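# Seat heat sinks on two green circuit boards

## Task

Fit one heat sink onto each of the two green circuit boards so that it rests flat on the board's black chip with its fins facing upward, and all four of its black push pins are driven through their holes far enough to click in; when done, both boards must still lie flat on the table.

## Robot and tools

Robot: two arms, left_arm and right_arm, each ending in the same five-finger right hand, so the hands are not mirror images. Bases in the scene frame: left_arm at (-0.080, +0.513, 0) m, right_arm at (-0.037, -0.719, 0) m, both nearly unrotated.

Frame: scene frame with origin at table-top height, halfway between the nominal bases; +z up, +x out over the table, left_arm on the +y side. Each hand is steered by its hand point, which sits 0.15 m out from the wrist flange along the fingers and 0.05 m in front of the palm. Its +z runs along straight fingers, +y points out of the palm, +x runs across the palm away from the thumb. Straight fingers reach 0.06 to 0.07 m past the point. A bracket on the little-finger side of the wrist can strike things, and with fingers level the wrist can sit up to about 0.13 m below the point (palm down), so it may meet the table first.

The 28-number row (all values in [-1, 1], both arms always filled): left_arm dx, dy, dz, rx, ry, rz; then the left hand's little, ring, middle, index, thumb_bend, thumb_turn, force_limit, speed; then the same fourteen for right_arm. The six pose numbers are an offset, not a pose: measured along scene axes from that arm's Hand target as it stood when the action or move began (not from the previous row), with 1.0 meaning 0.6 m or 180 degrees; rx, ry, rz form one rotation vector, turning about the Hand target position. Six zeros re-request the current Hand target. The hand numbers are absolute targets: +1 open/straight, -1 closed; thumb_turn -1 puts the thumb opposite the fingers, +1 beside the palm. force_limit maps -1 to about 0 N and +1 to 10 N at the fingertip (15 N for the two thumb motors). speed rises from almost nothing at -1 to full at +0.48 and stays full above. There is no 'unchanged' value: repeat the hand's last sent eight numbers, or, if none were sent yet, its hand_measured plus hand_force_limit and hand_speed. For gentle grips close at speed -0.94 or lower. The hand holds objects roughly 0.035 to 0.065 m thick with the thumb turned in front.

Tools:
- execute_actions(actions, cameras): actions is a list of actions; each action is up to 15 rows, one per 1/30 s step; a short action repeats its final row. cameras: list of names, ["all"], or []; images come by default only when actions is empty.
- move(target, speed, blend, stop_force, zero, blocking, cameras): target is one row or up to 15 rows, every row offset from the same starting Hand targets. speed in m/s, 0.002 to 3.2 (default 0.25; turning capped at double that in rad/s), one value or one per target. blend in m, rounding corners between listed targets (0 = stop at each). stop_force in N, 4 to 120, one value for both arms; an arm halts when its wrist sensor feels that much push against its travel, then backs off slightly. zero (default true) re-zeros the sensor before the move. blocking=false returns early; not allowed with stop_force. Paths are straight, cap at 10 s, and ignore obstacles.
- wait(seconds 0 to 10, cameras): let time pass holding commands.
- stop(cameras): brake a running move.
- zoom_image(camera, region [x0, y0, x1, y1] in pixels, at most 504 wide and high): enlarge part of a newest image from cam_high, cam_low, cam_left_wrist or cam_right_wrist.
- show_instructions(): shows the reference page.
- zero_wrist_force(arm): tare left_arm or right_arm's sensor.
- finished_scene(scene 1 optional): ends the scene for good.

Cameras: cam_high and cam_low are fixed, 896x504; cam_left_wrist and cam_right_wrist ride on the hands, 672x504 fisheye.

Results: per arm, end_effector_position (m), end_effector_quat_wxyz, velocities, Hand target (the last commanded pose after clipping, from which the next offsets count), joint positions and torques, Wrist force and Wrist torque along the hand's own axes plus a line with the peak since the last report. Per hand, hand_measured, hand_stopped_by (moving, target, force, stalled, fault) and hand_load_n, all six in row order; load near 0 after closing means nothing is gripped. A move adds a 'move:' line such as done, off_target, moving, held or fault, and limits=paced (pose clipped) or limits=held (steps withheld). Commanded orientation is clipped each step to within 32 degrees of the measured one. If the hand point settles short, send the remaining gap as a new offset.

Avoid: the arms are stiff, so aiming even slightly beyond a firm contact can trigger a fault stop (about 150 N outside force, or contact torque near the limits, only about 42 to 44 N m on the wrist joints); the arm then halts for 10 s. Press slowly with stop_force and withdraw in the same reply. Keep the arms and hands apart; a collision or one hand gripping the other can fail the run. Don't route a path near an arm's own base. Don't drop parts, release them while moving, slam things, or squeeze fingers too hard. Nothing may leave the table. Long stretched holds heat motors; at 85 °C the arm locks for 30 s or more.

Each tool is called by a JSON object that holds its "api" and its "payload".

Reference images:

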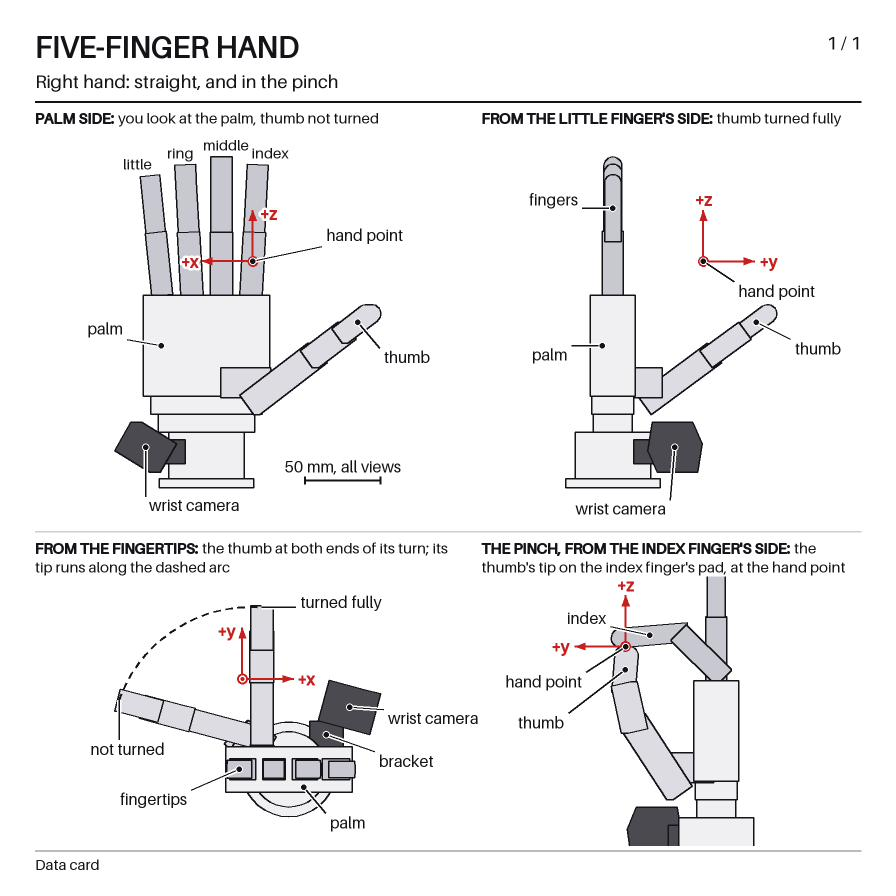

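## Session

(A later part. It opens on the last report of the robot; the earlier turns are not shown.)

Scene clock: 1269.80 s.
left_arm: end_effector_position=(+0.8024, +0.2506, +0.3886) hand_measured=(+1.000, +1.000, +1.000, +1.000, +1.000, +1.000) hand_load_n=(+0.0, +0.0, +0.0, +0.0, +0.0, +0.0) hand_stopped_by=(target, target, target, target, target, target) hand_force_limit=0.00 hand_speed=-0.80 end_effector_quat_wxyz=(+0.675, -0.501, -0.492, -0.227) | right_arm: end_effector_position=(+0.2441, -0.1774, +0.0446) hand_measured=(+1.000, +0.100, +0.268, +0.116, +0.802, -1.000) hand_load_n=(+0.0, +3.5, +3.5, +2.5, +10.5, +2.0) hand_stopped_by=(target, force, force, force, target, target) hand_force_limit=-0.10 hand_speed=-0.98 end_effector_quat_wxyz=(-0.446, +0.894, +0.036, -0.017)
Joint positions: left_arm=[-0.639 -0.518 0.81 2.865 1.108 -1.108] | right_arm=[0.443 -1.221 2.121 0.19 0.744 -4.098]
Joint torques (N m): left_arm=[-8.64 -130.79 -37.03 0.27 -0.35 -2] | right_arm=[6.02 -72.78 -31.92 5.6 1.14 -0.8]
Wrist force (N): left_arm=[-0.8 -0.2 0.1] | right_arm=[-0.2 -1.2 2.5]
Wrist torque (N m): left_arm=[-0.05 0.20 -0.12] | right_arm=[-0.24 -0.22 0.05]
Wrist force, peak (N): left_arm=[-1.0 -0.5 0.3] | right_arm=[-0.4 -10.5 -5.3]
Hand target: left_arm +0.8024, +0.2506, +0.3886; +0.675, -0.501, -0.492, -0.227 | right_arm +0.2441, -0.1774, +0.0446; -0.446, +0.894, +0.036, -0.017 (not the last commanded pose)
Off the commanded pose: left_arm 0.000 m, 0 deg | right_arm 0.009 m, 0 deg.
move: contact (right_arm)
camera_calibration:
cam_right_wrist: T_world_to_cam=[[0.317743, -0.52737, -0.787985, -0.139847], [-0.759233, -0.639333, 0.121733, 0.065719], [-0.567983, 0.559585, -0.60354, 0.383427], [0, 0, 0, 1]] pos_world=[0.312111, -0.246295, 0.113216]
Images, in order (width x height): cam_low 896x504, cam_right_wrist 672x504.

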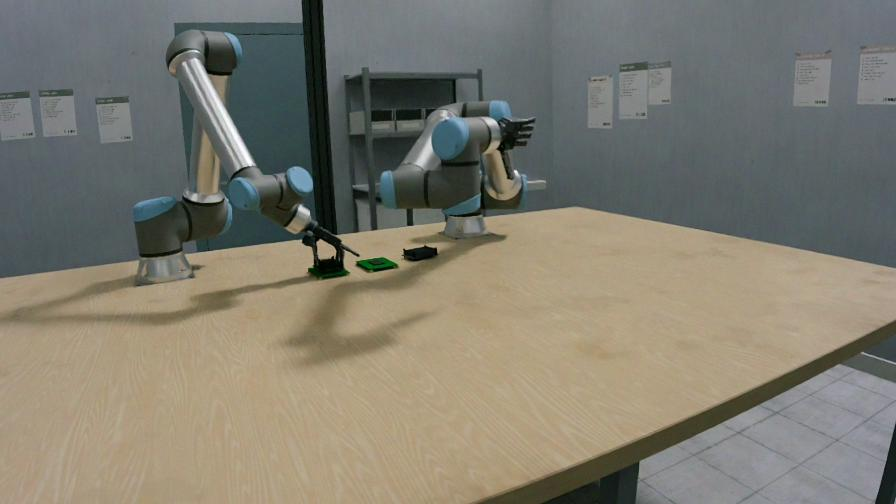

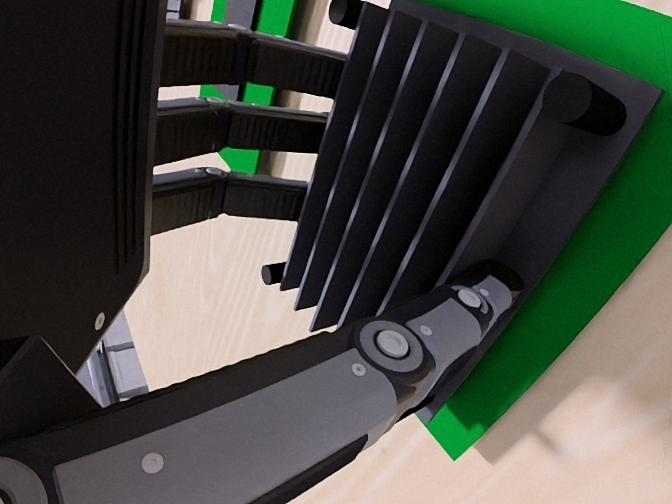

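{"api": "move", "payload": {"target": [-0.4198, -0.635, -0.3985, 0.0504, -0.0157, 0.4413, 1, 1, 1, 1, -1, -1, 0, -0.3, 0, 0, 0.01, 0, 0, 0, 1, -0.3, -0.3, -0.2, 0.8, -1, -0.1, -0.98], "speed": 0.2, "cameras": ["all"]}}

{"api": "zoom_image", "payload": {"camera": "cam_left_wrist", "region": [240, 150, 440, 300]}}

Scene clock: 1423.27 s.
left_arm: end_effector_position=(+0.7012, +0.0942, +0.2909) hand_measured=(+1.000, +1.000, +1.000, +1.000, -0.946, -1.000) hand_load_n=(+0.0, +0.0, +0.0, +0.0, +10.5, +1.0) hand_stopped_by=(target, target, target, target, force, target) hand_force_limit=0.00 hand_speed=-0.30 end_effector_quat_wxyz=(+0.722, -0.320, -0.611, -0.051) | right_arm: end_effector_position=(+0.2441, -0.1774, +0.0474) hand_measured=(+1.000, +0.100, +0.268, +0.116, +0.802, -1.000) hand_load_n=(+0.0, +3.5, +3.5, +3.0, +10.5, +2.0) hand_stopped_by=(target, force, force, force, target, target) hand_force_limit=-0.10 hand_speed=-0.98 end_effector_quat_wxyz=(-0.446, +0.894, +0.036, -0.017)
Joint positions: left_arm=[-0.679 -0.304 0.577 2.918 1.713 -1.152] | right_arm=[0.443 -1.226 2.12 0.196 0.744 -4.098]
Joint torques (N m): left_arm=[12.35 -136.5 -32.98 4.22 -3.05 3.08] | right_arm=[4.92 -72.7 -31.84 6.04 1.02 -0.59]
Wrist force (N): left_arm=[-0.1 0.0 0.2] | right_arm=[-0.5 -0.6 3.1]
Wrist torque (N m): left_arm=[-0.05 0.07 0.18] | right_arm=[-0.28 -0.16 0.00]
Wrist force, peak (N): left_arm=[-3.8 -1.7 -0.3] | right_arm=[-0.4 -0.6 3.5]
Hand target: left_arm +0.7013, +0.0943, +0.2910; +0.722, -0.320, -0.611, -0.051 (not the last commanded pose) | right_arm +0.2441, -0.1774, +0.0474; -0.446, +0.894, +0.036, -0.017 (not the last commanded pose)
Off the commanded pose: left_arm 0.305 m, 47 deg | right_arm 0.003 m, 0 deg.
move: held (left_arm; a check stopped the path); limits=held
pose unreachable (left arm): on one or more control steps of this call, first in action 0 (counted from 0), this arm could not follow its commanded pose, so it was not sent that pose on those steps. It may still have moved: this result reports where it is.
cause: moving toward the commanded pose would bring two parts of the arm too close to each other (joints 4 (wrist 1) to 6 (wrist 3) lie between them).
camera_calibration:
cam_left_wrist: T_world_to_cam=[[0.544966, 0.833144, -0.0942458, -0.441045], [0.325056, -0.313548, -0.892203, 0.0630581], [-0.772884, 0.455585, -0.441692, 0.734341], [0, 0, 0, 1]] pos_world=[0.787418, 0.0526708, 0.339047]
cam_right_wrist: T_world_to_cam=[[0.317743, -0.52737, -0.787985, -0.137562], [-0.759233, -0.639333, 0.121733, 0.0653659], [-0.567983, 0.559585, -0.60354, 0.385178], [0, 0, 0, 1]] pos_world=[0.312111, -0.246295, 0.116116]

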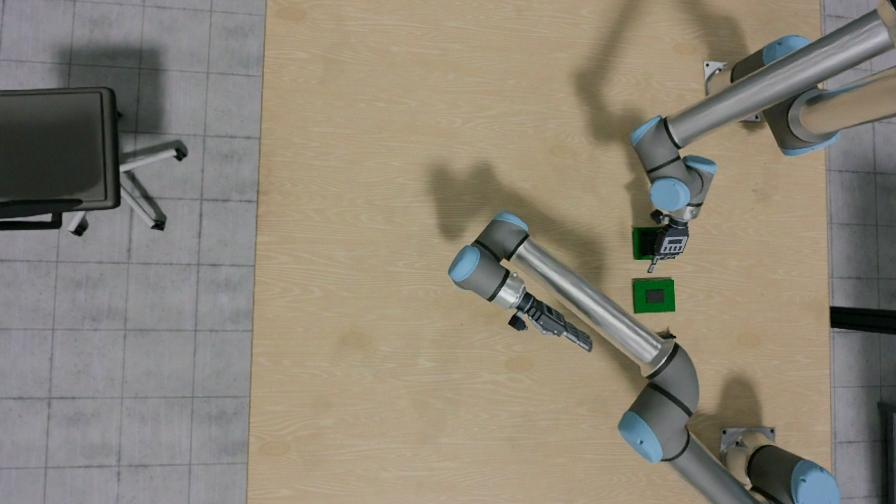

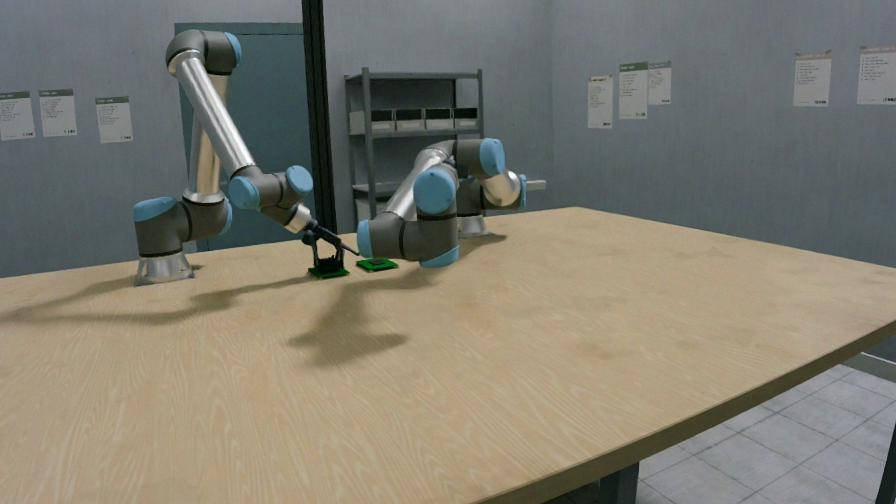

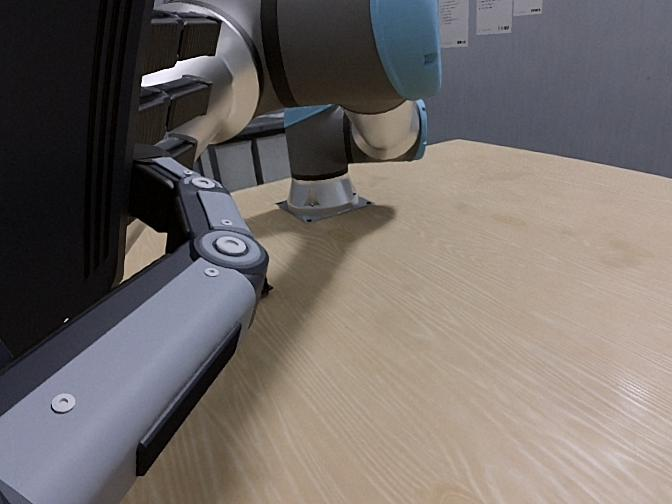

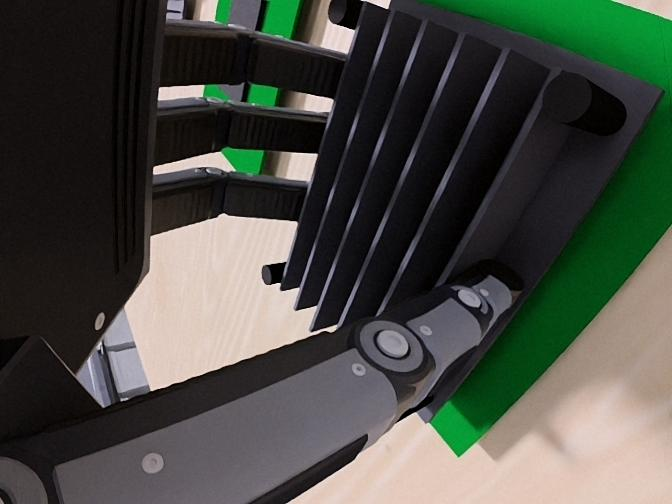

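Scaled by 2.520 from the camera's 672x504 image, which has a finer 960x720 frame.

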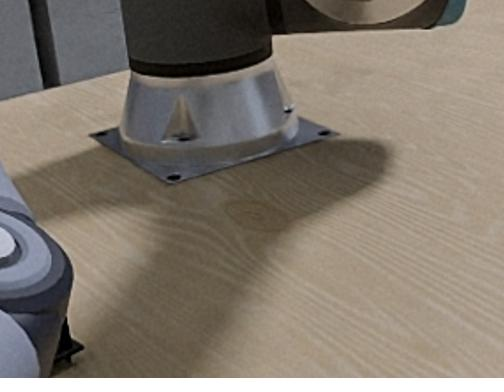

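{"api": "move", "payload": {"target": [0.1685, 0.2605, 0.1627, -0.0208, 0.0065, -0.182, 1, 1, 1, 1, 1, 1, 0, -0.3, 0, 0, 0, 0, 0, 0, 1, -0.3, -0.3, -0.2, 0.8, -1, -0.1, -0.98], "speed": 0.2}}

{"api": "move", "payload": {"target": [-0.17, 0.9, 0, 0, 0, 0.222, 1, 1, 1, 1, 1, 1, 0, -0.3, -0.0015, -0.0013, 0, 0, 0, 0, 1, -0.3, -0.3, -0.2, 0.8, -1, -0.1, -0.98], "speed": 0.25}}

{"api": "move", "payload": {"target": [0, 0, 0, 0, 0, 0, 1, 1, 1, 1, 1, 1, 0, -0.3, 0, 0, -0.014, 0, 0, 0, 1, -0.3, -0.3, -0.2, 0.8, -1, -0.1, -0.98], "speed": 0.006, "stop_force": 4}}

Scene clock: 1485.63 s.
left_arm: end_effector_position=(+0.8024, +0.2506, +0.3886) hand_measured=(+1.000, +1.000, +1.000, +1.000, +1.000, +1.000) hand_load_n=(+0.0, +0.0, +0.0, +0.0, +0.0, +0.0) hand_stopped_by=(target, target, target, target, target, target) hand_force_limit=0.00 hand_speed=-0.30 end_effector_quat_wxyz=(+0.674, -0.503, -0.490, -0.230) | right_arm: end_effector_position=(+0.2441, -0.1774, +0.0474) hand_measured=(+1.000, +0.100, +0.268, +0.116, +0.802, -1.000) hand_load_n=(-0.5, +3.5, +3.5, +2.5, +10.5, +1.5) hand_stopped_by=(target, force, force, force, target, target) hand_force_limit=-0.10 hand_speed=-0.98 end_effector_quat_wxyz=(-0.446, +0.894, +0.036, -0.017)
Joint positions: left_arm=[-0.641 -0.522 0.817 2.862 1.101 -1.108] | right_arm=[0.443 -1.226 2.12 0.196 0.744 -4.098]
Joint torques (N m): left_arm=[13.49 -129.96 -34 -1.26 -2.43 3.08] | right_arm=[6.94 -73.6 -31.62 6.01 1.32 -0.12]
Wrist force (N): left_arm=[-0.6 -0.6 0.4] | right_arm=[-0.3 -0.7 3.2]
Wrist torque (N m): left_arm=[-0.12 0.16 -0.13] | right_arm=[-0.31 -0.19 0.01]
Wrist force, peak (N): left_arm=[-1.2 -0.3 0.0] | right_arm=[-0.4 -0.4 3.6]
Hand target: left_arm +0.8024, +0.2506, +0.3886; +0.674, -0.503, -0.490, -0.230 | right_arm +0.2441, -0.1774, +0.0474; -0.446, +0.894, +0.036, -0.017
Off the commanded pose: left_arm 0.000 m, 0 deg | right_arm 0.000 m, 0 deg.
move: done

Scene clock: 1488.50 s.
left_arm: end_effector_position=(+0.7004, +0.7903, +0.3886) hand_measured=(+1.000, +1.000, +1.000, +1.000, +1.000, +1.000) hand_load_n=(+0.0, +0.0, +0.0, +0.0, +0.0, +0.0) hand_stopped_by=(target, target, target, target, target, target) hand_force_limit=0.00 hand_speed=-0.30 end_effector_quat_wxyz=(+0.712, -0.305, -0.632, +0.014) | right_arm: end_effector_position=(+0.2432, -0.1781, +0.0474) hand_measured=(+1.000, +0.100, +0.268, +0.116, +0.802, -1.000) hand_load_n=(+0.0, +3.5, +3.5, +3.0, +10.5, +2.0) hand_stopped_by=(target, force, force, force, target, target) hand_force_limit=-0.10 hand_speed=-0.98 end_effector_quat_wxyz=(-0.446, +0.894, +0.036, -0.017)
Joint positions: left_arm=[-0.029 -0.669 1.105 2.721 1.185 -1.106] | right_arm=[0.442 -1.227 2.122 0.196 0.744 -4.099]
Joint torques (N m): left_arm=[11.86 -88.11 -47.73 3.91 -1.34 2.86] | right_arm=[-9.98 -71.72 -13.18 -0.43 -4.79 -2.5]
Wrist force (N): left_arm=[-0.2 0.0 -0.3] | right_arm=[-0.3 -0.6 3.3]
Wrist torque (N m): left_arm=[-0.04 0.03 0.00] | right_arm=[-0.29 -0.19 0.02]
Wrist force, peak (N): left_arm=[0.5 1.4 1.5] | right_arm=[-0.7 -0.5 3.6]
Hand target: left_arm +0.7004, +0.7906, +0.3886; +0.712, -0.305, -0.632, +0.014 | right_arm +0.2432, -0.1781, +0.0474; -0.446, +0.894, +0.036, -0.017
Off the commanded pose: left_arm 0.000 m, 0 deg | right_arm 0.000 m, 0 deg.
move: done

Scene clock: 1490.20 s.
left_arm: end_effector_position=(+0.7004, +0.7906, +0.3886) hand_measured=(+1.000, +1.000, +1.000, +1.000, +1.000, +1.000) hand_load_n=(+0.0, +0.0, +0.0, +0.0, +0.0, +0.0) hand_stopped_by=(target, target, target, target, target, target) hand_force_limit=0.00 hand_speed=-0.30 end_effector_quat_wxyz=(+0.712, -0.305, -0.632, +0.014) | right_arm: end_effector_position=(+0.2432, -0.1782, +0.0444) hand_measured=(+1.000, +0.100, +0.268, +0.116, +0.802, -1.000) hand_load_n=(+0.0, +2.5, +3.0, +2.0, +11.0, +2.0) hand_stopped_by=(target, force, force, force, target, target) hand_force_limit=-0.10 hand_speed=-0.98 end_effector_quat_wxyz=(-0.446, +0.894, +0.036, -0.017)
Joint positions: left_arm=[-0.028 -0.669 1.104 2.721 1.185 -1.106] | right_arm=[0.442 -1.222 2.124 0.19 0.744 -4.099]
Joint torques (N m): left_arm=[10.51 -87.16 -46.02 4.33 -1.32 3.4] | right_arm=[-7.37 -68.33 -28.61 5.49 2.03 -2.42]
Wrist force (N): left_arm=[0.2 -0.5 0.2] | right_arm=[-0.8 -4.7 -1.5]
Wrist torque (N m): left_arm=[-0.14 -0.03 0.01] | right_arm=[-0.31 -0.11 -0.03]
Wrist force, peak (N): left_arm=[-0.4 -0.7 -0.4] | right_arm=[-0.1 -9.5 -6.4]
Hand target: left_arm +0.7004, +0.7906, +0.3886; +0.712, -0.305, -0.632, +0.014 | right_arm +0.2432, -0.1781, +0.0444; -0.446, +0.894, +0.036, -0.017 (not the last commanded pose)
Off the commanded pose: left_arm 0.000 m, 0 deg | right_arm 0.005 m, 0 deg.
move: contact (right_arm)

{"api": "move", "payload": {"target": [0, 0, 0, 0, 0, 0, 1, 1, 1, 1, 1, 1, 0, -0.3, 0, 0, 0, 0, 0, 0, 1, 0.5, 0.5, 0.5, 1, -1, 0.0, -0.75], "speed": 0.05}}

{"api": "move", "payload": {"target": [[0, 0, 0, 0, 0, 0, 1, 1, 1, 1, 1, 1, 0, -0.3, 0, 0, 0.12, 0, 0, 0, 1, 0.5, 0.5, 0.5, 1, -1, 0.0, -0.75], [0, 0, 0, 0, 0, 0, 1, 1, 1, 1, 1, 1, 0, -0.3, 0.1133, -0.1117, 0.12, 0, 0, 0, 1, 0.5, 0.5, 0.5, 1, -1, 0.0, -0.75]], "speed": 0.12, "cameras": ["cam_right_wrist", "cam_high", "cam_low"]}}

{"api": "zoom_image", "payload": {"camera": "cam_right_wrist", "region": [230, 100, 482, 352]}}

Scene clock: 1541.77 s.
left_arm: end_effector_position=(+0.7004, +0.7906, +0.3886) hand_measured=(+1.000, +1.000, +1.000, +1.000, +1.000, +1.000) hand_load_n=(+0.0, +0.0, +0.0, +0.0, +0.0, +0.0) hand_stopped_by=(target, target, target, target, target, target) hand_force_limit=0.00 hand_speed=-0.30 end_effector_quat_wxyz=(+0.712, -0.305, -0.632, +0.014) | right_arm: end_effector_position=(+0.2432, -0.1781, +0.0445) hand_measured=(+1.000, +0.500, +0.500, +0.500, +1.000, -1.000) hand_load_n=(+0.0, +0.0, +0.0, +0.0, +0.0, +0.0) hand_stopped_by=(target, target, target, target, target, target) hand_force_limit=0.00 hand_speed=-0.75 end_effector_quat_wxyz=(-0.446, +0.894, +0.036, -0.017)
Joint positions: left_arm=[-0.028 -0.669 1.104 2.721 1.185 -1.106] | right_arm=[0.442 -1.222 2.124 0.19 0.744 -4.099]
Joint torques (N m): left_arm=[12.17 -89.22 -47.35 4.29 -1 3.36] | right_arm=[5.51 -54.79 -20.21 3.2 1.18 -2.27]
Wrist force (N): left_arm=[0.0 -0.1 0.0] | right_arm=[-0.4 -2.6 1.8]
Wrist torque (N m): left_arm=[-0.06 -0.01 0.01] | right_arm=[-0.33 -0.15 -0.04]
Wrist force, peak (N): left_arm=[-0.2 -0.6 -0.7] | right_arm=[-0.2 -10.1 -10.2]
Hand target: left_arm +0.7004, +0.7906, +0.3886; +0.712, -0.305, -0.632, +0.014 | right_arm +0.2432, -0.1781, +0.0444; -0.446, +0.894, +0.036, -0.017
Off the commanded pose: left_arm 0.000 m, 0 deg | right_arm 0.000 m, 0 deg.
move: done

Scene clock: 1544.33 s.
left_arm: end_effector_position=(+0.7004, +0.7906, +0.3886) hand_measured=(+1.000, +1.000, +1.000, +1.000, +1.000, +1.000) hand_load_n=(+0.0, +0.0, +0.0, +0.0, +0.0, +0.0) hand_stopped_by=(target, target, target, target, target, target) hand_force_limit=0.00 hand_speed=-0.30 end_effector_quat_wxyz=(+0.712, -0.305, -0.632, +0.014) | right_arm: end_effector_position=(+0.3111, -0.2451, +0.1164) hand_measured=(+1.000, +0.500, +0.500, +0.500, +1.000, -1.000) hand_load_n=(+0.0, +0.0, +0.0, +0.0, +0.0, +0.0) hand_stopped_by=(target, target, target, target, target, target) hand_force_limit=0.00 hand_speed=-0.75 end_effector_quat_wxyz=(-0.446, +0.894, +0.036, -0.017)
Joint positions: left_arm=[-0.028 -0.669 1.104 2.721 1.185 -1.106] | right_arm=[0.251 -1.275 2.073 0.5 0.673 -4.372]
Joint torques (N m): left_arm=[13.52 -85.78 -47.11 3.92 -1.13 2.94] | right_arm=[-11.8 -32.16 -34.1 6.83 -4.37 -2.45]
Wrist force (N): left_arm=[0.0 -0.3 -0.5] | right_arm=[-0.2 -2.6 1.2]
Wrist torque (N m): left_arm=[-0.07 0.01 0.00] | right_arm=[-0.25 -0.15 -0.02]
Wrist force, peak (N): left_arm=[-0.6 -0.4 0.3] | right_arm=[-0.6 -3.1 1.9]
Hand target: left_arm +0.7004, +0.7906, +0.3886; +0.712, -0.305, -0.632, +0.014 | right_arm +0.3112, -0.2452, +0.1164; -0.446, +0.894, +0.036, -0.017
Off the commanded pose: left_arm 0.000 m, 0 deg | right_arm 0.000 m, 0 deg.
move: done
camera_calibration:
cam_right_wrist: T_world_to_cam=[[0.317718, -0.527391, -0.787981, -0.140233], [-0.759244, -0.639315, 0.121758, 0.064493], [-0.567982, 0.559585, -0.60354, 0.502817], [0, 0, 0, 1]] pos_world=[0.379111, -0.314095, 0.185116]
Images, in order (width x height): cam_high 896x504, cam_low 896x504, cam_right_wrist 672x504.

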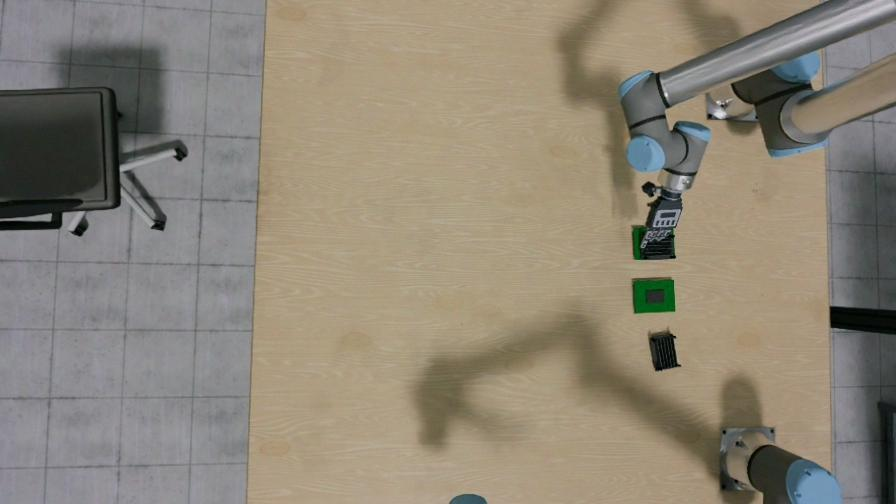

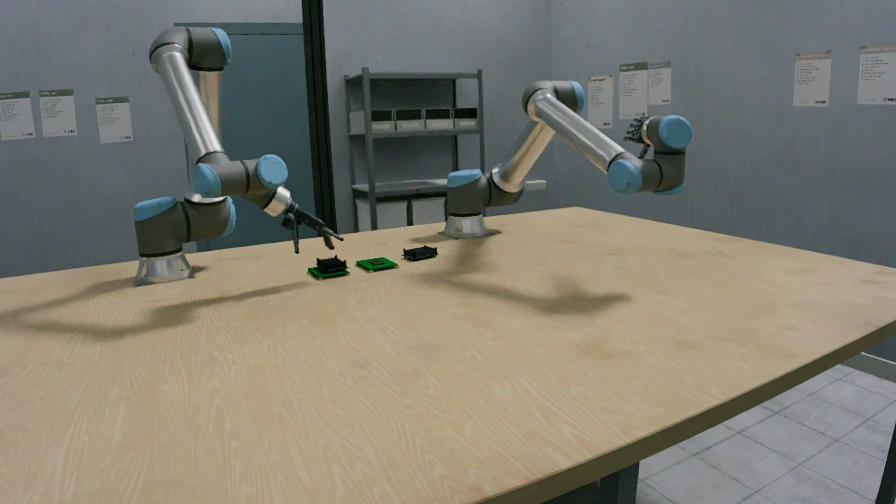

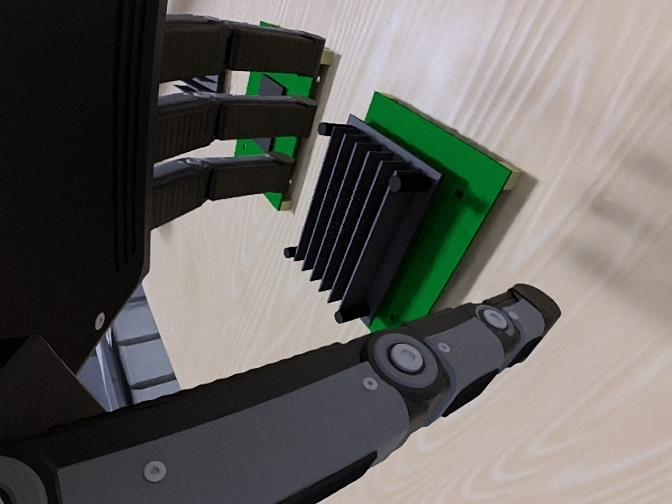

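Scaled by 2.000 from the camera's 672x504 image, which has a finer 960x720 frame.

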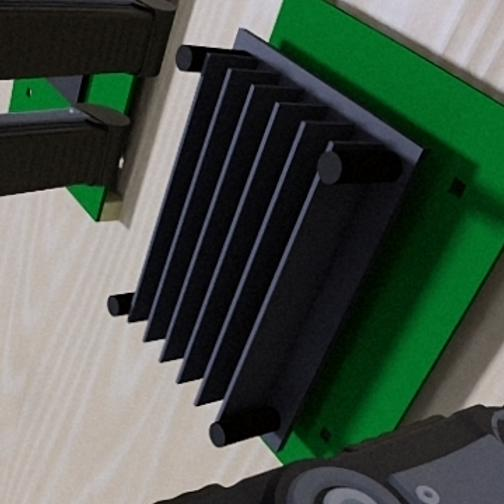

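{"api": "move", "payload": {"target": [0, 0, 0, 0, 0, 0, 1, 1, 1, 1, 1, 1, 0, -0.3, -0.114, 0.1272, -0.0373, 0, 0, 0, 1, 0.5, 0.5, 0.5, 1, -1, 0.0, -0.75], "speed": 0.12, "cameras": ["cam_right_wrist"]}}

{"api": "zoom_image", "payload": {"camera": "cam_right_wrist", "region": [300, 0, 672, 372]}}

Scene clock: 1624.20 s.
left_arm: end_effector_position=(+0.7004, +0.7906, +0.3886) hand_measured=(+1.000, +1.000, +1.000, +1.000, +1.000, +1.000) hand_load_n=(+0.0, +0.0, +0.0, +0.0, +0.0, +0.0) hand_stopped_by=(target, target, target, target, target, target) hand_force_limit=0.00 hand_speed=-0.30 end_effector_quat_wxyz=(+0.712, -0.305, -0.632, +0.014) | right_arm: end_effector_position=(+0.2428, -0.1689, +0.0941) hand_measured=(+1.000, +0.500, +0.500, +0.500, +1.000, -1.000) hand_load_n=(+0.0, +0.0, +0.0, +0.0, +0.0, +0.0) hand_stopped_by=(target, target, target, target, target, target) hand_force_limit=0.00 hand_speed=-0.75 end_effector_quat_wxyz=(-0.446, +0.894, +0.036, -0.017) end_effector_velocity=(+0.000, +0.001, +0.000) end_effector_angular_velocity=(+0.000, +0.000, -0.001)
Joint positions: left_arm=[-0.028 -0.669 1.104 2.721 1.185 -1.106] | right_arm=[0.46 -1.288 2.086 0.276 0.752 -4.075]
Joint velocities: left_arm=[within noise] | right_arm=[0.003 0 -0.001 -0.002 0.002 0.005]
Joint torques (N m): left_arm=[11.78 -88.06 -47.37 4.25 -1.09 2.67] | right_arm=[8.2 -44.71 -34.03 -0.69 1.88 2.28]
Wrist force (N): left_arm=[-0.2 -0.4 -0.5] | right_arm=[-0.4 -2.7 1.9]
Wrist torque (N m): left_arm=[-0.09 0.02 0.00] | right_arm=[-0.33 -0.15 -0.23]
Wrist force, peak (N): left_arm=[-0.3 -0.8 -0.3] | right_arm=[0.0 -2.8 2.0]
Hand target: left_arm +0.7004, +0.7906, +0.3886; +0.712, -0.305, -0.632, +0.014 | right_arm +0.2428, -0.1688, +0.0940; -0.446, +0.894, +0.036, -0.017
Off the commanded pose: left_arm 0.000 m, 0 deg | right_arm 0.000 m, 0 deg.
move: done
camera_calibration:
cam_right_wrist: T_world_to_cam=[[0.317802, -0.52732, -0.787995, -0.0959561], [-0.759208, -0.639374, 0.121672, 0.0641326], [-0.567984, 0.559584, -0.603539, 0.407981], [0, 0, 0, 1]] pos_world=[0.310912, -0.237895, 0.162816]
Images, in order (width x height): cam_right_wrist 672x504.

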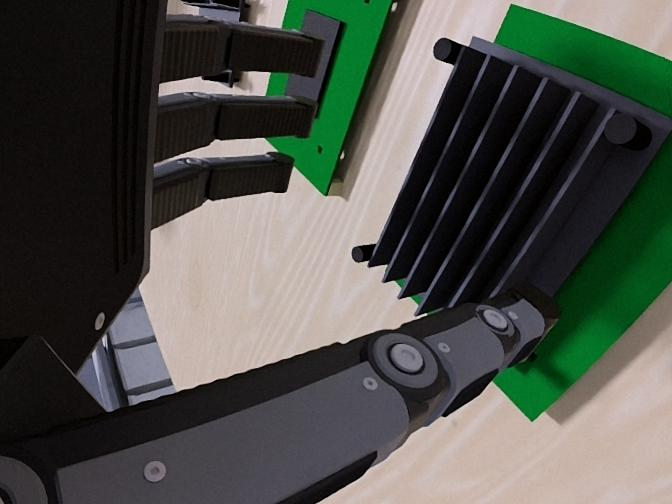

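Scaled by 1.355 from the camera's 672x504 image, which has a finer 960x720 frame.

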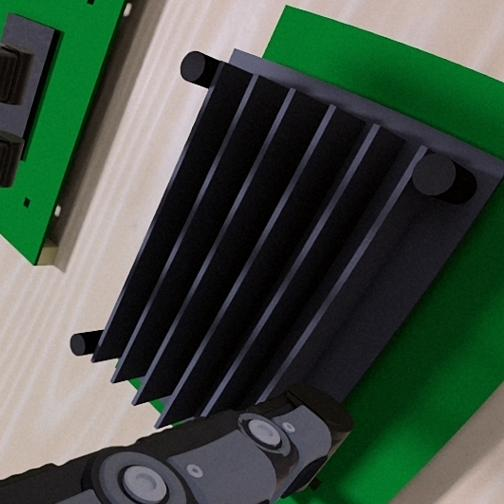

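{"api": "move", "payload": {"target": [[0, 0, 0, 0, 0, 0, 1, 1, 1, 1, 1, 1, 0, -0.3, -0.002, -0.0008, 0, 0, 0, 0, 1, 0.5, 0.5, 0.5, 1, -1, 0.0, -0.75],[0, 0, 0, 0, 0, 0, 1, 1, 1, 1, 1, 1, 0, -0.3, -0.002, -0.0008, -0.0833, 0, 0, 0, 1, 0.5, 0.5, 0.5, 1, -1, 0.0, -0.75]], "speed": 0.04, "stop_force": 10, "cameras": ["cam_right_wrist"]}}

Scene clock: 1655.00 s.
left_arm: end_effector_position=(+0.7004, +0.7906, +0.3886) hand_measured=(+1.000, +1.000, +1.000, +1.000, +1.000, +1.000) hand_load_n=(+0.0, +0.0, +0.0, +0.0, +0.0, +0.0) hand_stopped_by=(target, target, target, target, target, target) hand_force_limit=0.00 hand_speed=-0.30 end_effector_quat_wxyz=(+0.712, -0.305, -0.632, +0.014) | right_arm: end_effector_position=(+0.2416, -0.1693, +0.0441) hand_measured=(+1.000, +0.500, +0.500, +0.500, +1.000, -1.000) hand_load_n=(+0.0, +0.0, +0.0, +0.0, +0.0, +0.0) hand_stopped_by=(target, target, target, target, target, target) hand_force_limit=0.00 hand_speed=-0.75 end_effector_quat_wxyz=(-0.446, +0.894, +0.036, -0.017)
Joint positions: left_arm=[-0.028 -0.669 1.104 2.721 1.185 -1.106] | right_arm=[0.461 -1.219 2.114 0.179 0.753 -4.075]
Joint torques (N m): left_arm=[12.65 -88.11 -46.99 4.24 -0.91 2.73] | right_arm=[9.1 -35.98 -13.01 -0.53 1.62 2.14]
Wrist force (N): left_arm=[-0.4 -0.3 -0.3] | right_arm=[-0.5 -2.7 1.7]
Wrist torque (N m): left_arm=[-0.08 0.05 -0.02] | right_arm=[-0.33 -0.13 -0.23]
Wrist force, peak (N): left_arm=[-0.2 -1.0 -0.4] | right_arm=[-0.2 -3.1 1.4]
Hand target: left_arm +0.7004, +0.7906, +0.3886; +0.712, -0.305, -0.632, +0.014 | right_arm +0.2416, -0.1693, +0.0441; -0.446, +0.894, +0.036, -0.017
Off the commanded pose: left_arm 0.000 m, 0 deg | right_arm 0.000 m, 0 deg.
move: done
camera_calibration:
cam_right_wrist: T_world_to_cam=[[0.317743, -0.52737, -0.787985, -0.135227], [-0.759233, -0.639333, 0.121733, 0.0689964], [-0.567983, 0.559585, -0.60354, 0.377229], [0, 0, 0, 1]] pos_world=[0.309611, -0.238295, 0.112716]
Images, in order (width x height): cam_right_wrist 672x504.

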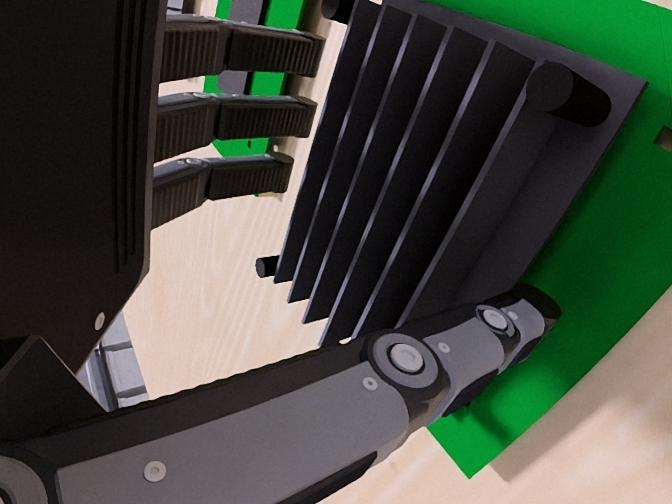

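{"api": "move", "payload": {"target": [0, 0, 0, 0, 0, 0, 1, 1, 1, 1, 1, 1, 0, -0.3, 0, 0, 0, 0, 0, 0, 1, 0.5, 0.5, 0.5, 0.8, -1, -0.4, -0.85], "speed": 0.05}}

{"api": "move", "payload": {"target": [0, 0, 0, 0, 0, 0, 1, 1, 1, 1, 1, 1, 0, -0.3, 0, 0, 0, 0, 0, 0, 1, 0.0, 0.0, 0.0, 0.8, -1, -0.8, -0.95], "speed": 0.05}}

{"api": "move", "payload": {"target": [0, 0, 0, 0, 0, 0, 1, 1, 1, 1, 1, 1, 0, -0.3, 0, 0, 0, 0, 0, 0, 1, -0.1, -0.1, -0.1, 0.8, -1, -0.5, -0.97], "speed": 0.05}}

{"api": "move", "payload": {"target": [0, 0, 0, 0, 0, 0, 1, 1, 1, 1, 1, 1, 0, -0.3, 0, 0, 0, 0, 0, 0, 1, -0.2, -0.2, -0.2, 0.8, -1, -0.25, -0.98], "speed": 0.05}}

{"api": "move", "payload": {"target": [0, 0, 0, 0, 0, 0, 1, 1, 1, 1, 1, 1, 0, -0.3, 0, 0, 0, 0, 0, 0, 1, -0.3, -0.3, -0.2, 0.8, -1, -0.1, -0.98], "speed": 0.05, "cameras": ["cam_right_wrist", "cam_low"]}}

Scene clock: 1670.10 s.
left_arm: end_effector_position=(+0.7004, +0.7906, +0.3886) hand_measured=(+1.000, +1.000, +1.000, +1.000, +1.000, +1.000) hand_load_n=(+0.0, +0.0, +0.0, +0.0, +0.0, +0.5) hand_stopped_by=(target, target, target, target, target, target) hand_force_limit=0.00 hand_speed=-0.30 end_effector_quat_wxyz=(+0.712, -0.305, -0.632, +0.014) | right_arm: end_effector_position=(+0.2416, -0.1693, +0.0441) hand_measured=(+1.000, +0.500, +0.500, +0.500, +0.800, -1.000) hand_load_n=(+0.0, +0.0, +0.0, +0.0, +0.0, +0.0) hand_stopped_by=(target, target, target, target, target, target) hand_force_limit=-0.40 hand_speed=-0.85 end_effector_quat_wxyz=(-0.446, +0.894, +0.036, -0.017)
Joint positions: left_arm=[-0.028 -0.669 1.104 2.721 1.185 -1.106] | right_arm=[0.461 -1.219 2.114 0.179 0.753 -4.075]
Joint torques (N m): left_arm=[12.97 -87.78 -47.54 3.74 -1.12 3.08] | right_arm=[8.1 -37.4 -12.36 -0.54 1.68 1.74]
Wrist force (N): left_arm=[-0.3 0.0 -0.2] | right_arm=[-0.2 -2.6 1.7]
Wrist torque (N m): left_arm=[-0.05 0.03 -0.01] | right_arm=[-0.33 -0.17 -0.21]
Wrist force, peak (N): left_arm=[-0.4 -0.9 -0.2] | right_arm=[-0.2 -3.7 -1.3]
Hand target: left_arm +0.7004, +0.7906, +0.3886; +0.712, -0.305, -0.632, +0.014 | right_arm +0.2416, -0.1693, +0.0441; -0.446, +0.894, +0.036, -0.017
Off the commanded pose: left_arm 0.000 m, 0 deg | right_arm 0.000 m, 0 deg.
move: done

Scene clock: 1671.97 s.
left_arm: end_effector_position=(+0.7004, +0.7906, +0.3886) hand_measured=(+1.000, +1.000, +1.000, +1.000, +1.000, +1.000) hand_load_n=(+0.0, +0.0, +0.0, +0.0, +0.0, +0.0) hand_stopped_by=(target, target, target, target, target, target) hand_force_limit=0.00 hand_speed=-0.30 end_effector_quat_wxyz=(+0.712, -0.305, -0.632, +0.014) | right_arm: end_effector_position=(+0.2416, -0.1693, +0.0441) hand_measured=(+1.000, +0.270, +0.336, +0.288, +0.800, -1.000) hand_load_n=(+0.0, +1.0, +0.0, +1.0, +0.0, +0.0) hand_stopped_by=(target, force, force, force, target, target) hand_force_limit=-0.80 hand_speed=-0.95 end_effector_quat_wxyz=(-0.446, +0.894, +0.036, -0.017)
Joint positions: left_arm=[-0.028 -0.669 1.104 2.721 1.185 -1.106] | right_arm=[0.461 -1.219 2.114 0.179 0.753 -4.075]
Joint torques (N m): left_arm=[14.09 -88.55 -47.79 4.07 -0.92 2.68] | right_arm=[6.05 -36.42 -12.94 -0.18 1.18 1.91]
Wrist force (N): left_arm=[-0.4 -0.5 0.1] | right_arm=[-0.2 -4.3 1.6]
Wrist torque (N m): left_arm=[-0.14 0.04 -0.02] | right_arm=[-0.24 -0.14 -0.26]
Wrist force, peak (N): left_arm=[-0.4 -0.5 -0.4] | right_arm=[-0.4 -5.0 1.1]
Hand target: left_arm +0.7004, +0.7906, +0.3886; +0.712, -0.305, -0.632, +0.014 | right_arm +0.2416, -0.1693, +0.0441; -0.446, +0.894, +0.036, -0.017
Off the commanded pose: left_arm 0.000 m, 0 deg | right_arm 0.000 m, 0 deg.
move: done

Scene clock: 1672.83 s.
left_arm: end_effector_position=(+0.7004, +0.7906, +0.3886) hand_measured=(+1.000, +1.000, +1.000, +1.000, +1.000, +1.000) hand_load_n=(+0.0, +0.0, +0.0, +0.0, +0.0, +0.0) hand_stopped_by=(target, target, target, target, target, target) hand_force_limit=0.00 hand_speed=-0.30 end_effector_quat_wxyz=(+0.712, -0.305, -0.632, +0.014) | right_arm: end_effector_position=(+0.2416, -0.1693, +0.0441) hand_measured=(+1.000, +0.218, +0.282, +0.240, +0.800, -1.000) hand_load_n=(+0.0, +2.5, +3.0, +1.5, +2.5, +0.0) hand_stopped_by=(target, force, force, force, target, target) hand_force_limit=-0.50 hand_speed=-0.97 end_effector_quat_wxyz=(-0.446, +0.894, +0.036, -0.017)
Joint positions: left_arm=[-0.028 -0.669 1.104 2.721 1.185 -1.106] | right_arm=[0.461 -1.219 2.114 0.179 0.753 -4.075]
Joint torques (N m): left_arm=[12.26 -86.88 -46.59 4.03 -1 2.93] | right_arm=[6.79 -37.19 -12.52 -0.06 0.94 1.7]
Wrist force (N): left_arm=[0.0 -0.1 0.1] | right_arm=[-0.3 -7.7 0.5]
Wrist torque (N m): left_arm=[-0.07 -0.02 0.01] | right_arm=[-0.12 -0.13 -0.31]
Wrist force, peak (N): left_arm=[-0.6 -0.5 -0.1] | right_arm=[-0.2 -8.7 -0.1]
Hand target: left_arm +0.7004, +0.7906, +0.3886; +0.712, -0.305, -0.632, +0.014 | right_arm +0.2416, -0.1693, +0.0441; -0.446, +0.894, +0.036, -0.017
Off the commanded pose: left_arm 0.000 m, 0 deg | right_arm 0.000 m, 0 deg.
move: done

Scene clock: 1673.33 s.
left_arm: end_effector_position=(+0.7004, +0.7906, +0.3886) hand_measured=(+1.000, +1.000, +1.000, +1.000, +1.000, +1.000) hand_load_n=(+0.0, +0.0, +0.0, -0.5, +0.0, +0.0) hand_stopped_by=(target, target, target, target, target, target) hand_force_limit=0.00 hand_speed=-0.30 end_effector_quat_wxyz=(+0.712, -0.305, -0.632, +0.014) | right_arm: end_effector_position=(+0.2416, -0.1693, +0.0441) hand_measured=(+1.000, +0.208, +0.276, +0.232, +0.802, -1.000) hand_load_n=(+0.0, +3.5, +3.0, +3.0, +5.5, +0.0) hand_stopped_by=(target, force, force, force, target, target) hand_force_limit=-0.25 hand_speed=-0.98 end_effector_quat_wxyz=(-0.446, +0.894, +0.036, -0.017)
Joint positions: left_arm=[-0.028 -0.669 1.104 2.721 1.185 -1.106] | right_arm=[0.461 -1.219 2.114 0.179 0.753 -4.075]
Joint torques (N m): left_arm=[12.86 -85.86 -46.13 3.77 -0.79 2.95] | right_arm=[5.55 -36.53 -13.05 0.43 0.75 1.76]
Wrist force (N): left_arm=[-0.2 -0.3 0.1] | right_arm=[-0.2 -9.2 -0.5]
Wrist torque (N m): left_arm=[-0.12 0.01 -0.01] | right_arm=[-0.16 -0.13 -0.34]
Wrist force, peak (N): left_arm=[-0.6 -0.1 -0.3] | right_arm=[-0.3 -10.0 -0.8]
Hand target: left_arm +0.7004, +0.7906, +0.3886; +0.712, -0.305, -0.632, +0.014 | right_arm +0.2416, -0.1693, +0.0441; -0.446, +0.894, +0.036, -0.017
Off the commanded pose: left_arm 0.000 m, 0 deg | right_arm 0.000 m, 0 deg.
move: done

Scene clock: 1673.83 s.
left_arm: end_effector_position=(+0.7004, +0.7906, +0.3886) hand_measured=(+1.000, +1.000, +1.000, +1.000, +1.000, +1.000) hand_load_n=(+0.0, +0.0, +0.0, +0.0, +0.0, +0.0) hand_stopped_by=(target, target, target, target, target, target) hand_force_limit=0.00 hand_speed=-0.30 end_effector_quat_wxyz=(+0.712, -0.305, -0.632, +0.014) | right_arm: end_effector_position=(+0.2416, -0.1693, +0.0441) hand_measured=(+1.000, +0.204, +0.272, +0.232, +0.802, -1.000) hand_load_n=(+0.0, +4.5, +5.0, +2.0, +6.5, +0.5) hand_stopped_by=(target, force, force, force, target, target) hand_force_limit=-0.10 hand_speed=-0.98 end_effector_quat_wxyz=(-0.446, +0.894, +0.036, -0.017)
Joint positions: left_arm=[-0.028 -0.669 1.104 2.721 1.185 -1.106] | right_arm=[0.461 -1.219 2.114 0.179 0.753 -4.075]
Joint torques (N m): left_arm=[12.47 -85.96 -45.56 4.13 -1.04 2.79] | right_arm=[4.78 -36.02 -13.69 0.05 0.47 1.82]
Wrist force (N): left_arm=[0.0 0.2 0.3] | right_arm=[0.2 -10.0 -0.2]
Wrist torque (N m): left_arm=[-0.05 -0.02 0.02] | right_arm=[-0.10 -0.12 -0.38]
Wrist force, peak (N): left_arm=[-0.3 0.0 -0.8] | right_arm=[0.3 -10.9 -0.4]
Hand target: left_arm +0.7004, +0.7906, +0.3886; +0.712, -0.305, -0.632, +0.014 | right_arm +0.2416, -0.1693, +0.0441; -0.446, +0.894, +0.036, -0.017
Off the commanded pose: left_arm 0.000 m, 0 deg | right_arm 0.000 m, 0 deg.
move: done
camera_calibration:
cam_right_wrist: T_world_to_cam=[[0.317743, -0.52737, -0.787985, -0.135227], [-0.759233, -0.639333, 0.121733, 0.0689964], [-0.567983, 0.559585, -0.60354, 0.377229], [0, 0, 0, 1]] pos_world=[0.309611, -0.238295, 0.112716]
Images, in order (width x height): cam_low 896x504, cam_right_wrist 672x504.

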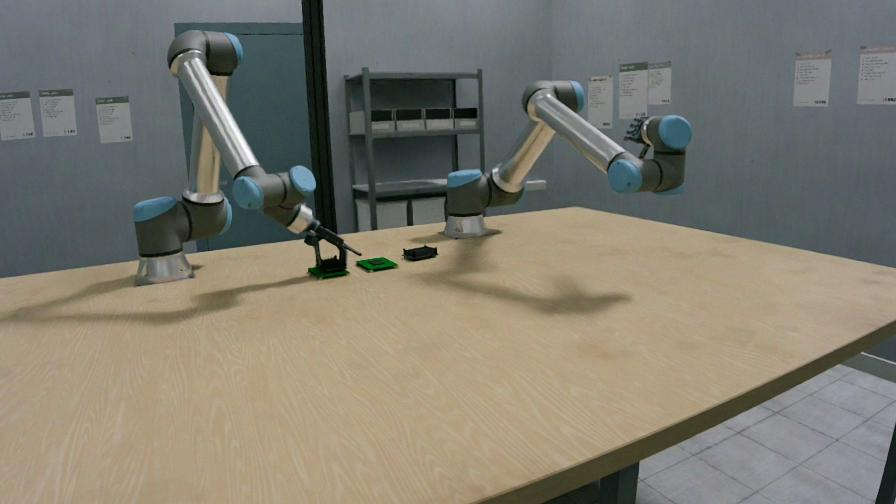

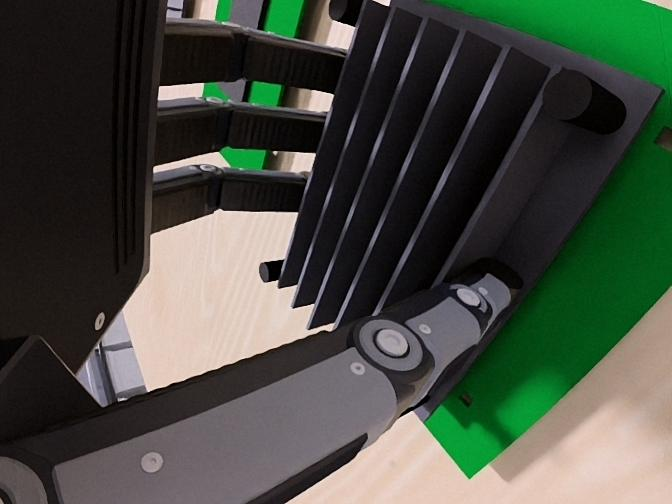

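{"api": "move", "payload": {"target": [0, 0, 0, 0, 0, 0, 1, 1, 1, 1, 1, 1, 0, -0.3, 0, 0, 0.0067, 0, 0, 0, 1, -0.3, -0.3, -0.2, 0.8, -1, -0.1, -0.98], "speed": 0.02, "cameras": ["cam_right_wrist", "cam_low"]}}

{"api": "zoom_image", "payload": {"camera": "cam_right_wrist", "region": [472, 0, 672, 200]}}

{"api": "zoom_image", "payload": {"camera": "cam_right_wrist", "region": [372, 300, 572, 500]}}

{"api": "zoom_image", "payload": {"camera": "cam_low", "region": [300, 240, 360, 285]}}

Scene clock: 1701.57 s.
left_arm: end_effector_position=(+0.7004, +0.7906, +0.3886) hand_measured=(+1.000, +1.000, +1.000, +1.000, +1.000, +1.000) hand_load_n=(+0.0, +0.0, +0.0, -0.5, +0.0, +0.0) hand_stopped_by=(target, target, target, target, target, target) hand_force_limit=0.00 hand_speed=-0.30 end_effector_quat_wxyz=(+0.712, -0.305, -0.632, +0.014) | right_arm: end_effector_position=(+0.2416, -0.1693, +0.0479) hand_measured=(+1.000, +0.204, +0.272, +0.232, +0.800, -1.000) hand_load_n=(+0.0, +0.0, +0.0, +0.0, +1.0, +0.5) hand_stopped_by=(target, force, force, force, target, target) hand_force_limit=-0.10 hand_speed=-0.98 end_effector_quat_wxyz=(-0.446, +0.894, +0.036, -0.017)
Joint positions: left_arm=[-0.028 -0.669 1.104 2.721 1.185 -1.106] | right_arm=[0.461 -1.224 2.112 0.186 0.753 -4.075]
Joint torques (N m): left_arm=[12.73 -86.56 -45.93 4.27 -0.63 2.61] | right_arm=[4.54 -74.22 -31.71 5.85 -0.59 1.79]
Wrist force (N): left_arm=[-0.6 -0.1 -0.1] | right_arm=[-0.5 -1.7 1.3]
Wrist torque (N m): left_arm=[-0.07 0.08 -0.03] | right_arm=[-0.28 -0.12 -0.21]
Wrist force, peak (N): left_arm=[-0.3 -0.7 -0.3] | right_arm=[-0.1 -11.0 -0.4]
Hand target: left_arm +0.7004, +0.7906, +0.3886; +0.712, -0.305, -0.632, +0.014 | right_arm +0.2416, -0.1693, +0.0481; -0.446, +0.894, +0.036, -0.017
Off the commanded pose: left_arm 0.000 m, 0 deg | right_arm 0.000 m, 0 deg.
move: done
camera_calibration:
cam_right_wrist: T_world_to_cam=[[0.317743, -0.52737, -0.787985, -0.132233], [-0.759233, -0.639333, 0.121733, 0.0685338], [-0.567983, 0.559585, -0.60354, 0.379522], [0, 0, 0, 1]] pos_world=[0.309611, -0.238295, 0.116516]
Images, in order (width x height): cam_low 896x504, cam_right_wrist 672x504.

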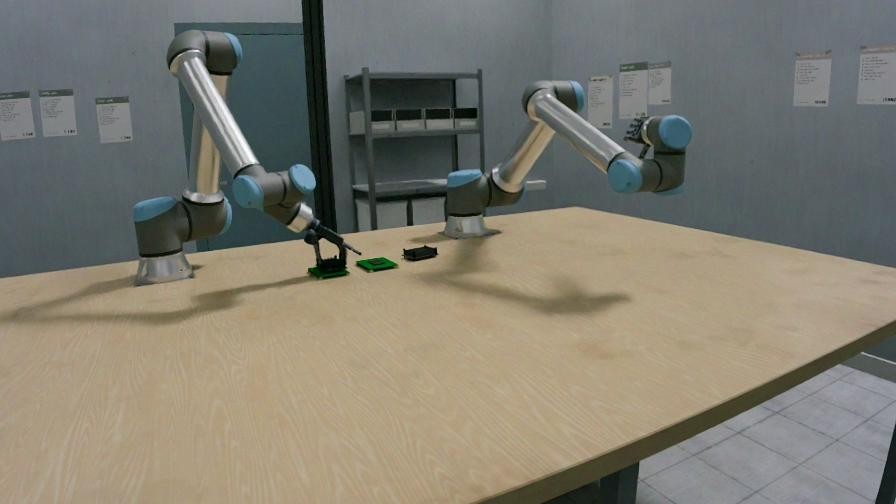

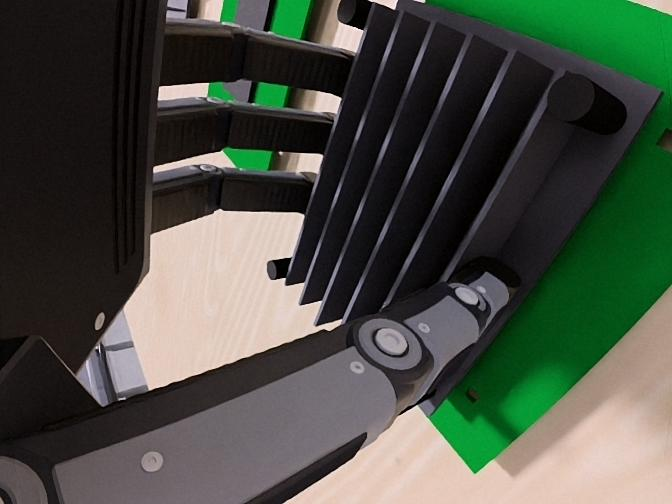

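Scaled by 2.520 from the camera's 672x504 image, which has a finer 960x720 frame.

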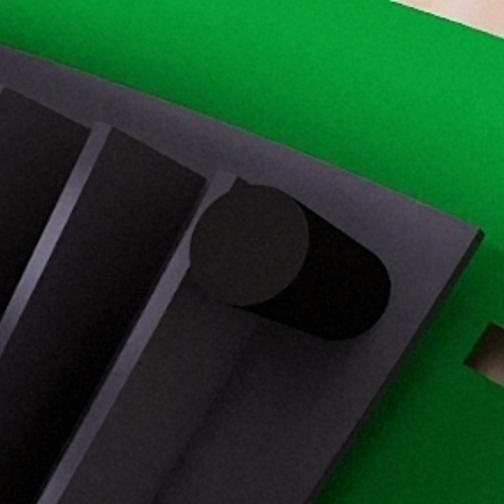

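Scaled by 2.520 from the camera's 672x504 image, which has a finer 960x720 frame.

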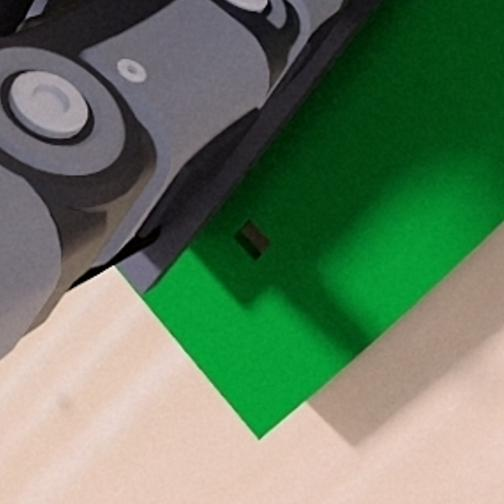

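Scaled by 8.400 from the camera's 896x504 image, which has a finer 1280x720 frame.

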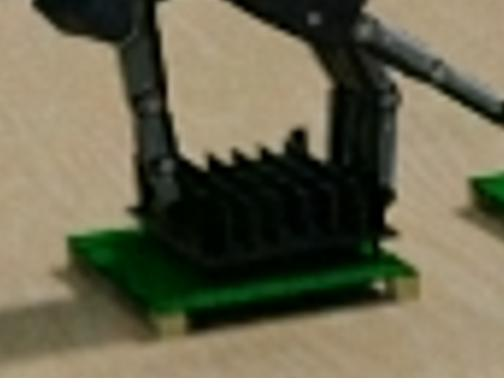

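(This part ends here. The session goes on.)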